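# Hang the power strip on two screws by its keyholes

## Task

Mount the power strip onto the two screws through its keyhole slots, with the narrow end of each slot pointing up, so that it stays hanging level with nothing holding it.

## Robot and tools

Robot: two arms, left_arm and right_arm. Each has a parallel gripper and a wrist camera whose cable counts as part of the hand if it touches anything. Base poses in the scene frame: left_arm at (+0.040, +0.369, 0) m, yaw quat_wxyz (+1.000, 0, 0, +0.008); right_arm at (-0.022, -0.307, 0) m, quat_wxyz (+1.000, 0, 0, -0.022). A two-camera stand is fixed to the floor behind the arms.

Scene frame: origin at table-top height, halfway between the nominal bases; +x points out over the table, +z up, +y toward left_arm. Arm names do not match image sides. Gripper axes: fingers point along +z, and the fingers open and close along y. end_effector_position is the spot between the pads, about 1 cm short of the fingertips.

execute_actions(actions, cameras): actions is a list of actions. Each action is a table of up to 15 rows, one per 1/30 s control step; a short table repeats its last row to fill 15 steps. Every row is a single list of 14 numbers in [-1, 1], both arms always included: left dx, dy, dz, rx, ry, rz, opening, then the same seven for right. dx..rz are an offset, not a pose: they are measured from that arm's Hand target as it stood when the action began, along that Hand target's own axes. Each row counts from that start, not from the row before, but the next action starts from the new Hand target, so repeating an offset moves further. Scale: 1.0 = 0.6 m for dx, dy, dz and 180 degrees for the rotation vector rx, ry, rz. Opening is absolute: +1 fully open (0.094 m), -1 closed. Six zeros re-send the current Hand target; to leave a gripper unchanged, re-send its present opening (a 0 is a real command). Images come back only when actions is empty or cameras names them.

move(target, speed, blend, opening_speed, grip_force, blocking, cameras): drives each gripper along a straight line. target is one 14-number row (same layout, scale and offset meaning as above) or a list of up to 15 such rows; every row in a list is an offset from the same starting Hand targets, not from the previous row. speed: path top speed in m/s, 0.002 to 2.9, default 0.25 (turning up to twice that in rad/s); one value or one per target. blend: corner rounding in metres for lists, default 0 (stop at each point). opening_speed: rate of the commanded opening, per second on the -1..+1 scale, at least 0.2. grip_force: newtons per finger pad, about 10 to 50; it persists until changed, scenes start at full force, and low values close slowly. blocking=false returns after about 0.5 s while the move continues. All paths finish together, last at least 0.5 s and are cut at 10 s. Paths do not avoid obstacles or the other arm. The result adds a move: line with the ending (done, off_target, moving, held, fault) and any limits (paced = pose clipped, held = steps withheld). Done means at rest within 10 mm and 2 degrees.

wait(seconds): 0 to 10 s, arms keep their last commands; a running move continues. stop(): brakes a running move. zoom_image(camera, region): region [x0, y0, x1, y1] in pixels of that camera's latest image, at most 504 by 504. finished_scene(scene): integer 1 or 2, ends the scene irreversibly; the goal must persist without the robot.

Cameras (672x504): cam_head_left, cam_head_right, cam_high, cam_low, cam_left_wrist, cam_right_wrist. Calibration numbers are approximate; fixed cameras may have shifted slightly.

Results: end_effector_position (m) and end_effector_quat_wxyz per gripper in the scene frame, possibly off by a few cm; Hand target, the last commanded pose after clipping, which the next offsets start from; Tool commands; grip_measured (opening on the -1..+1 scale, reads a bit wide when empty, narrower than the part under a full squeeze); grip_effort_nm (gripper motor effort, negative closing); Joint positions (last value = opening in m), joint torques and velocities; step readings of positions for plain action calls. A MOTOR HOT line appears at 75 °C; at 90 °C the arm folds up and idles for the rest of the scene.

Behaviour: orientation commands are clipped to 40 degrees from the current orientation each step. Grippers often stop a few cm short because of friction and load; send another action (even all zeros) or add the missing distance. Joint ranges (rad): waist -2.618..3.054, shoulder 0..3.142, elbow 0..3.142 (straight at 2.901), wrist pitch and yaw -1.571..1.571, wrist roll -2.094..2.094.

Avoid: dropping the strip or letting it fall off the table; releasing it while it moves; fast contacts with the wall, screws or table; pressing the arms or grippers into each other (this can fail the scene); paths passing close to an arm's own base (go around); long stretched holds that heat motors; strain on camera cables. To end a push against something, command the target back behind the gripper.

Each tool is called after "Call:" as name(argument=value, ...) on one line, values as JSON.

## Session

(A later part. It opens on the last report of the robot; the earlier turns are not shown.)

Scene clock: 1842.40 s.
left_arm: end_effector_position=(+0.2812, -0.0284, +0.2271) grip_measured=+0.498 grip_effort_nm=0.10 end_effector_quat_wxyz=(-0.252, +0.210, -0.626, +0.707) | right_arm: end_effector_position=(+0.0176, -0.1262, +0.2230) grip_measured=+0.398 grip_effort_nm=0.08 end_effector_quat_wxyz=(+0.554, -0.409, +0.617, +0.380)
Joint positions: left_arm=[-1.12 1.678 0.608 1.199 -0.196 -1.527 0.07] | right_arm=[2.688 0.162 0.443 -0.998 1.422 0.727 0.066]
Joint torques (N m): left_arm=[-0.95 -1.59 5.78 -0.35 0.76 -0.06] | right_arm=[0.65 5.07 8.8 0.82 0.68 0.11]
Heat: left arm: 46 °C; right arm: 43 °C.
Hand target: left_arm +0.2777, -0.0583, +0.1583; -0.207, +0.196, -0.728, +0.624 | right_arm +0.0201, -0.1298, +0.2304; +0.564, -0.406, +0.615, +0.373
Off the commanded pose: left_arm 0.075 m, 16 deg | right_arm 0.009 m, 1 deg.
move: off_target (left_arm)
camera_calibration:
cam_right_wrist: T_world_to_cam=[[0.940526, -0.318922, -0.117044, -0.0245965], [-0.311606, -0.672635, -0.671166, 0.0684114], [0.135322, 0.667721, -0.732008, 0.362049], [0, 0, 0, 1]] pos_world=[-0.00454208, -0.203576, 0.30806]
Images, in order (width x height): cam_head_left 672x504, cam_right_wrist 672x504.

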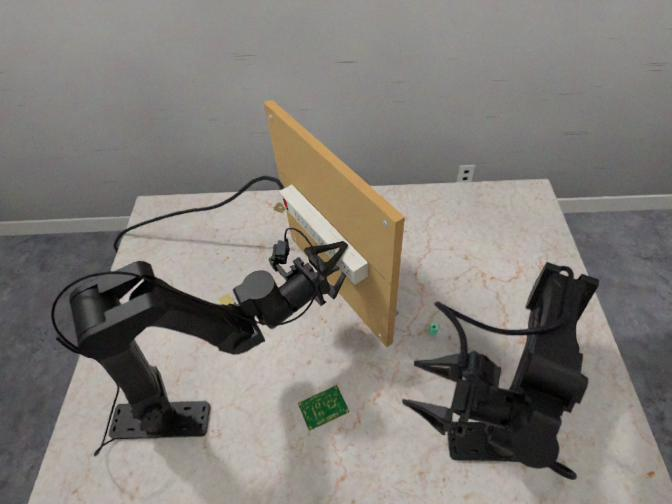

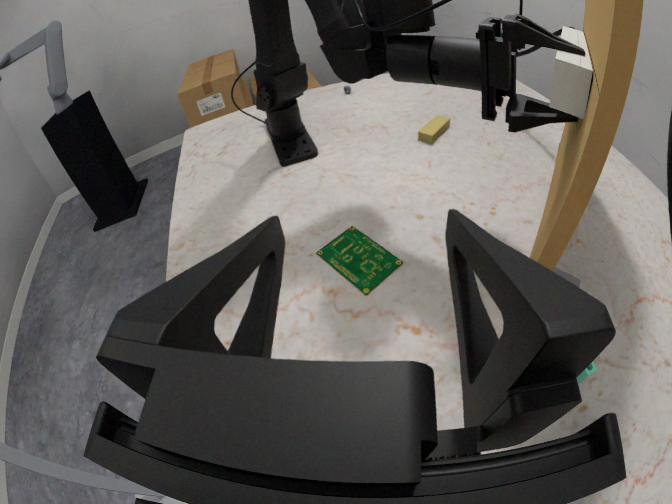

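Call:
move(target=[0,-0.16,-0.0,0.0,0,0,0.5,0,0,0,0,0,0,0.4], speed=0.08, cameras=["cam_head_left","cam_right_wrist","cam_high","cam_left_wrist"])

Call:
zoom_image(camera="cam_right_wrist", region=[520, 0, 620, 120])

Call:
zoom_image(camera="cam_head_left", region=[270, 170, 380, 290])

Call:
zoom_image(camera="cam_high", region=[320, 210, 460, 340])

Scene clock: 1860.93 s.
left_arm: end_effector_position=(+0.2802, -0.0277, +0.2326) grip_measured=+0.499 grip_effort_nm=0.06 end_effector_quat_wxyz=(+0.237, -0.241, +0.731, -0.593) | right_arm: end_effector_position=(+0.0176, -0.1262, +0.2230) grip_measured=+0.398 grip_effort_nm=0.08 end_effector_quat_wxyz=(+0.554, -0.409, +0.617, +0.380)
Joint positions: left_arm=[-1.14 1.457 0.803 0.462 -0.246 -1.556 0.07] | right_arm=[2.688 0.162 0.443 -0.998 1.422 0.727 0.066]
Joint torques (N m): left_arm=[-0.34 2.26 13.67 2.55 1.12 0.26] | right_arm=[0.87 4.92 8.7 0.85 0.7 0.12]
Heat: left arm: 46 °C; right arm: 43 °C.
Hand target: left_arm +0.2801, -0.0723, +0.2532; +0.207, -0.196, +0.728, -0.624 | right_arm +0.0201, -0.1298, +0.2304; +0.564, -0.406, +0.615, +0.373
Off the commanded pose: left_arm 0.049 m, 7 deg | right_arm 0.009 m, 1 deg.
move: off_target (left_arm)
camera_calibration:
cam_left_wrist: T_world_to_cam=[[0.00305117, -0.291497, 0.956567, -0.22587], [-0.99115, 0.126067, 0.0415782, 0.264035], [-0.132711, -0.948228, -0.288533, 0.193845], [0, 0, 0, 1]] pos_world=[0.288113, 0.0846828, 0.261012]
cam_right_wrist: T_world_to_cam=[[0.940526, -0.318922, -0.117044, -0.0245965], [-0.311606, -0.672635, -0.671166, 0.0684114], [0.135322, 0.667721, -0.732008, 0.362049], [0, 0, 0, 1]] pos_world=[-0.00454208, -0.203576, 0.30806]
Images, in order (width x height): cam_head_left 672x504, cam_high 672x504, cam_left_wrist 672x504, cam_right_wrist 672x504.

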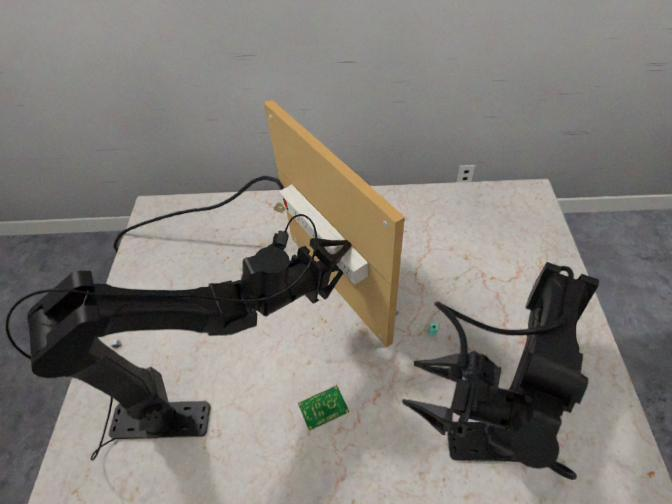

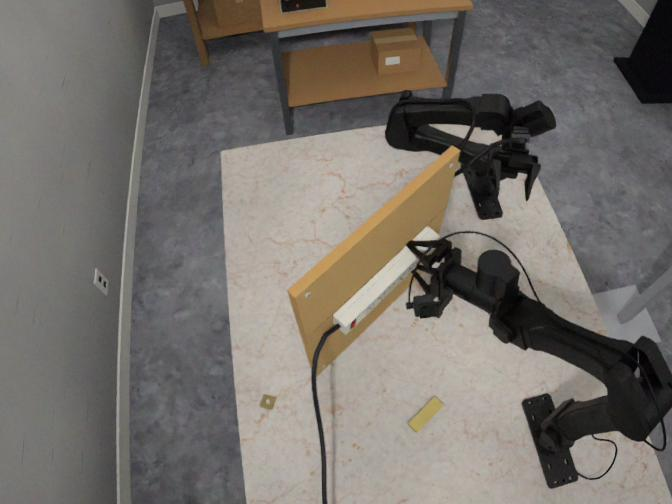

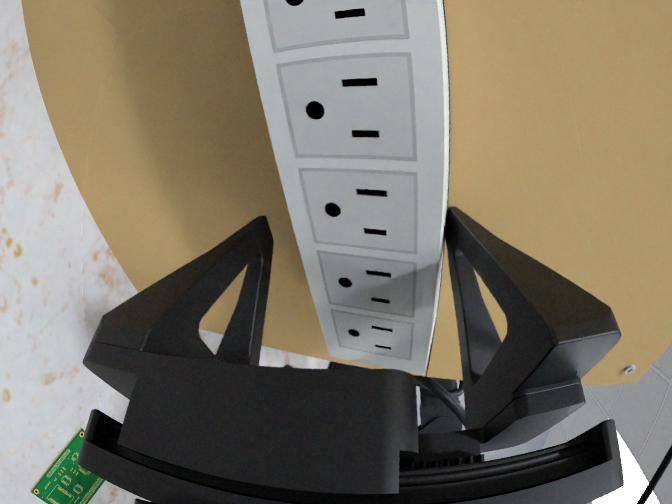

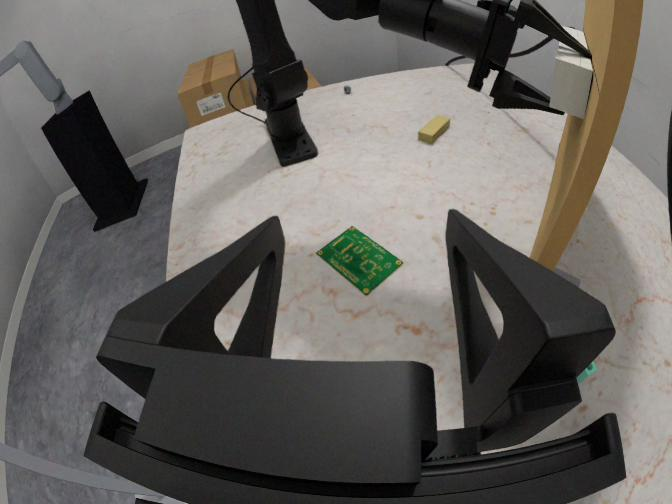

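Scaled by 4.200 from the camera's 672x504 image, which has a finer 960x720 frame.

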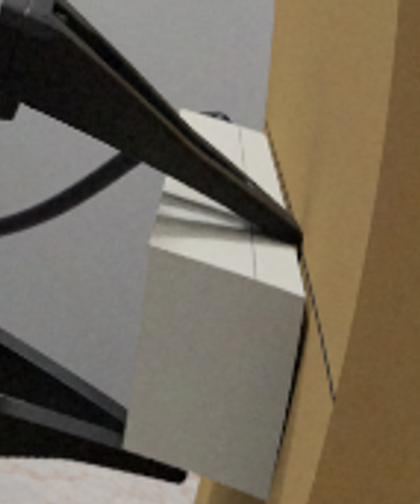

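Scaled by 4.200 from the camera's 672x504 image, which has a finer 960x720 frame.

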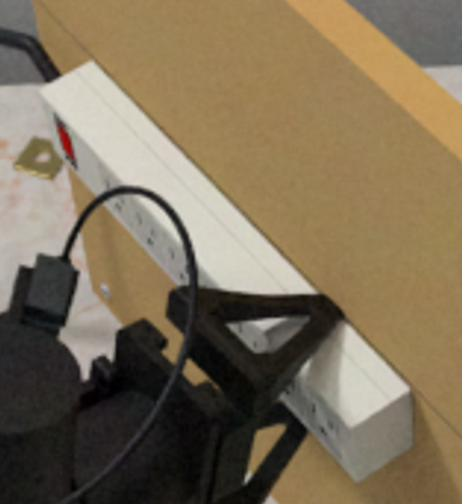

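Scaled by 3.600 from the camera's 672x504 image, which has a finer 960x720 frame.

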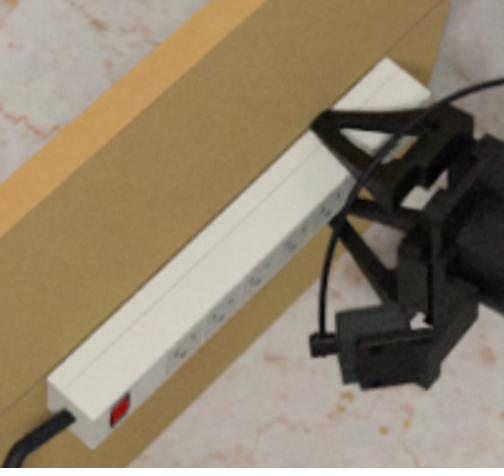

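Call:
zoom_image(camera="cam_head_left", region=[265, 160, 315, 210])

Call:
zoom_image(camera="cam_head_left", region=[345, 235, 405, 295])

Call:
zoom_image(camera="cam_high", region=[315, 290, 375, 340])

Call:
zoom_image(camera="cam_high", region=[400, 205, 450, 255])

Scaled by 10.080 from the camera's 672x504 image, which has a finer 960x720 frame.

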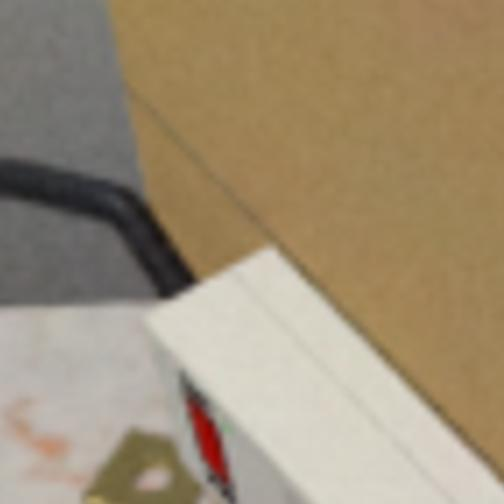

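Scaled by 8.400 from the camera's 672x504 image, which has a finer 960x720 frame.

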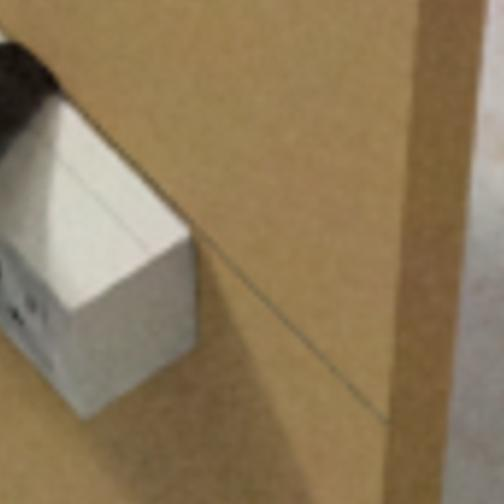

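Scaled by 8.400 from the camera's 672x504 image, which has a finer 960x720 frame.

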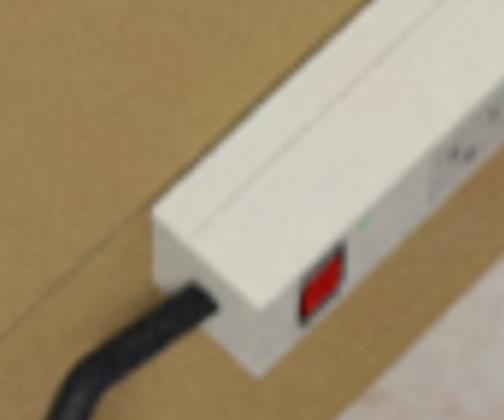

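Scaled by 10.080 from the camera's 672x504 image, which has a finer 960x720 frame.

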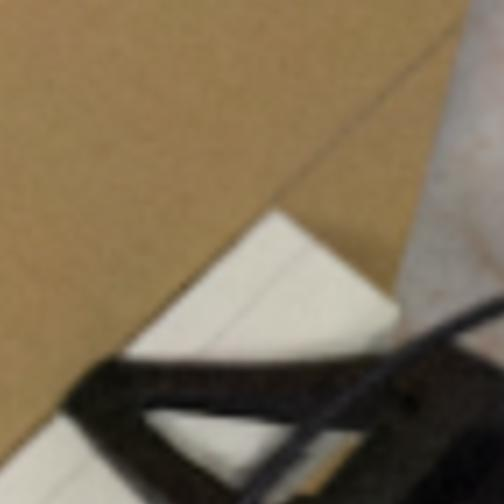

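Call:
move(target=[0,0,0,0,0,0,0.9,0,0,0,0,0,0,0.4], opening_speed=0.3)

Call:
move(target=[0,0.0,-0.25,0,0,0,0.9,0,0,0,0,0,0,0.4], speed=0.08, cameras=["cam_head_left","cam_right_wrist","cam_high","cam_left_wrist"])

Call:
zoom_image(camera="cam_right_wrist", region=[520, 0, 620, 120])

Call:
zoom_image(camera="cam_head_left", region=[270, 170, 380, 290])

Call:
zoom_image(camera="cam_high", region=[320, 210, 460, 340])

Scene clock: 1912.07 s.
left_arm: end_effector_position=(+0.2786, -0.0250, +0.2251) grip_measured=+0.896 grip_effort_nm=0.23 end_effector_quat_wxyz=(+0.234, -0.244, +0.742, -0.579) | right_arm: end_effector_position=(+0.0176, -0.1262, +0.2230) grip_measured=+0.398 grip_effort_nm=0.08 end_effector_quat_wxyz=(+0.554, -0.409, +0.617, +0.380)
Joint positions: left_arm=[-1.142 1.45 0.804 0.416 -0.25 -1.562 0.089] | right_arm=[2.688 0.162 0.443 -0.998 1.422 0.727 0.066]
Joint torques (N m): left_arm=[-0.2 2.15 13.41 2.95 1.14 0.31] | right_arm=[0.92 5.19 8.75 0.8 0.68 0.16]
Heat: left arm: 59 °C; right arm: 43 °C.
Hand target: left_arm +0.2800, -0.0724, +0.2533; +0.207, -0.195, +0.728, -0.624 | right_arm +0.0201, -0.1298, +0.2304; +0.564, -0.406, +0.615, +0.373
Off the commanded pose: left_arm 0.055 m, 8 deg | right_arm 0.009 m, 1 deg.
move: off_target (left_arm)

Scene clock: 1914.53 s.
left_arm: end_effector_position=(+0.1989, +0.0488, +0.2750) grip_measured=+0.898 grip_effort_nm=0.12 end_effector_quat_wxyz=(+0.204, -0.193, +0.728, -0.625) | right_arm: end_effector_position=(+0.0176, -0.1262, +0.2230) grip_measured=+0.398 grip_effort_nm=0.08 end_effector_quat_wxyz=(+0.554, -0.409, +0.617, +0.380)
Joint positions: left_arm=[-1.245 0.92 0.602 0.18 -0.23 -1.547 0.089] | right_arm=[2.688 0.162 0.443 -0.998 1.422 0.727 0.066]
Joint torques (N m): left_arm=[-0.51 -2.15 5.35 2.01 -0.19 0] | right_arm=[0.94 5.05 8.73 0.8 0.73 0.09]
Heat: left arm: 58 °C; right arm: 43 °C.
Hand target: left_arm +0.1983, +0.0517, +0.2736; +0.207, -0.196, +0.728, -0.624 | right_arm +0.0201, -0.1298, +0.2304; +0.564, -0.406, +0.615, +0.373
Off the commanded pose: left_arm 0.003 m, 0 deg | right_arm 0.009 m, 1 deg.
move: done
camera_calibration:
cam_left_wrist: T_world_to_cam=[[-0.0547139, -0.244972, 0.967985, -0.237717], [-0.969061, 0.246704, 0.00765969, 0.171039], [-0.240682, -0.937617, -0.250891, 0.278398], [0, 0, 0, 1]] pos_world=[0.219746, 0.160601, 0.298644]
cam_right_wrist: T_world_to_cam=[[0.940526, -0.318922, -0.117044, -0.0245965], [-0.311606, -0.672635, -0.671166, 0.0684114], [0.135322, 0.667721, -0.732008, 0.362049], [0, 0, 0, 1]] pos_world=[-0.00454208, -0.203576, 0.30806]
Images, in order (width x height): cam_head_left 672x504, cam_high 672x504, cam_left_wrist 672x504, cam_right_wrist 672x504.

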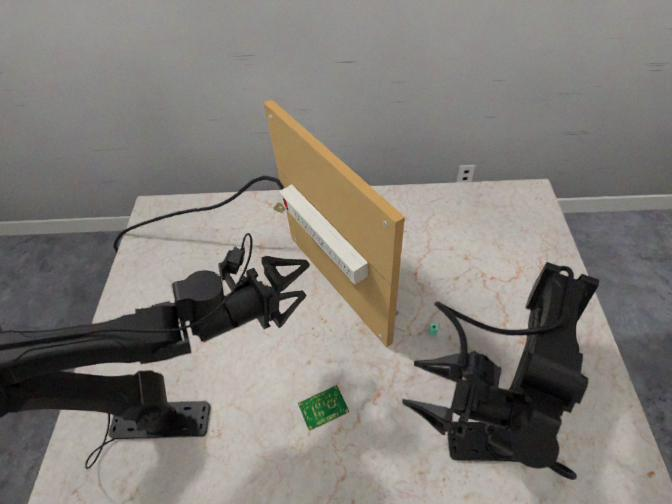

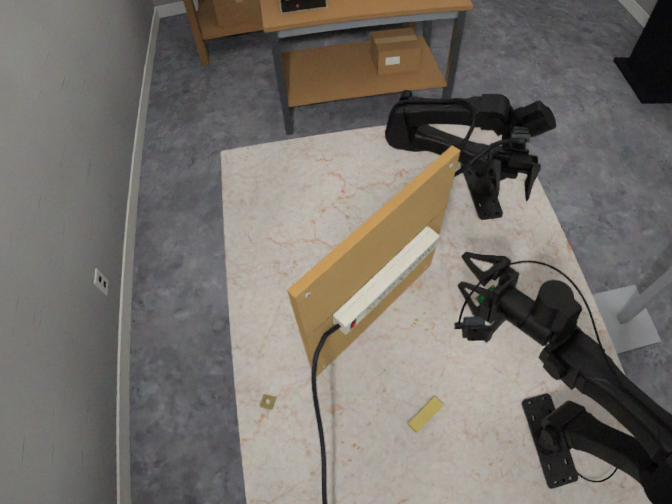

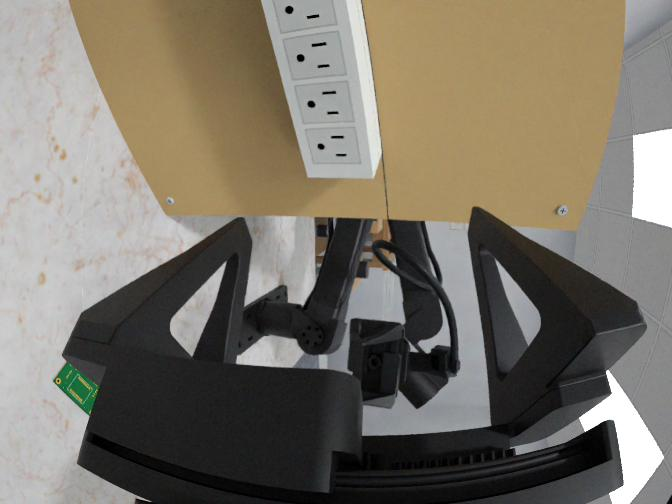

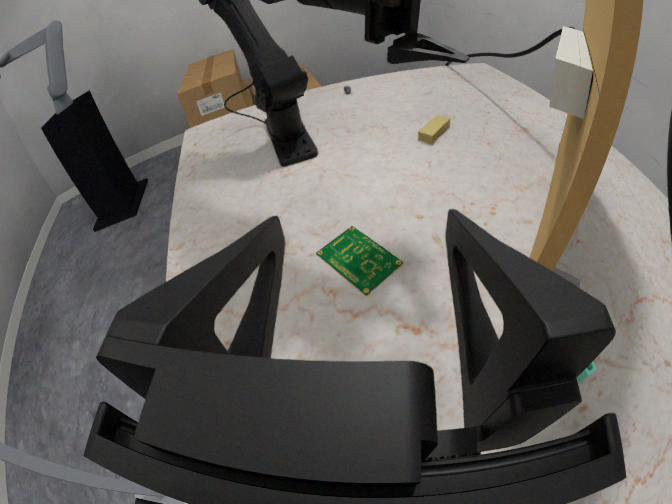

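Scaled by 4.200 from the camera's 672x504 image, which has a finer 960x720 frame.

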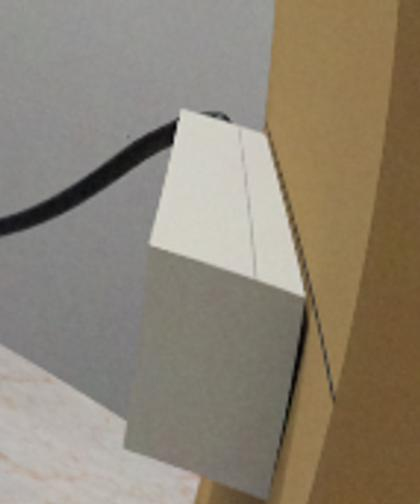

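Scaled by 4.200 from the camera's 672x504 image, which has a finer 960x720 frame.

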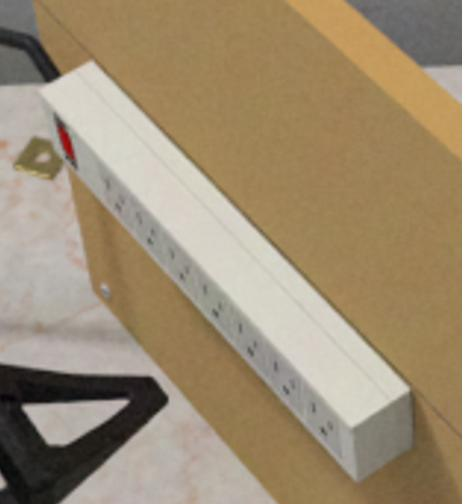

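Scaled by 3.600 from the camera's 672x504 image, which has a finer 960x720 frame.

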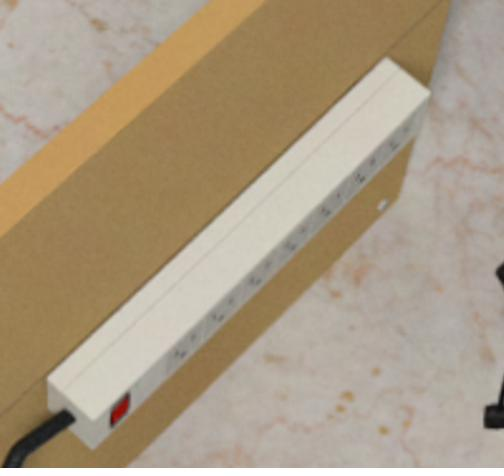

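Call:
finished_scene(scene=1)

The scene is finished: the task was done.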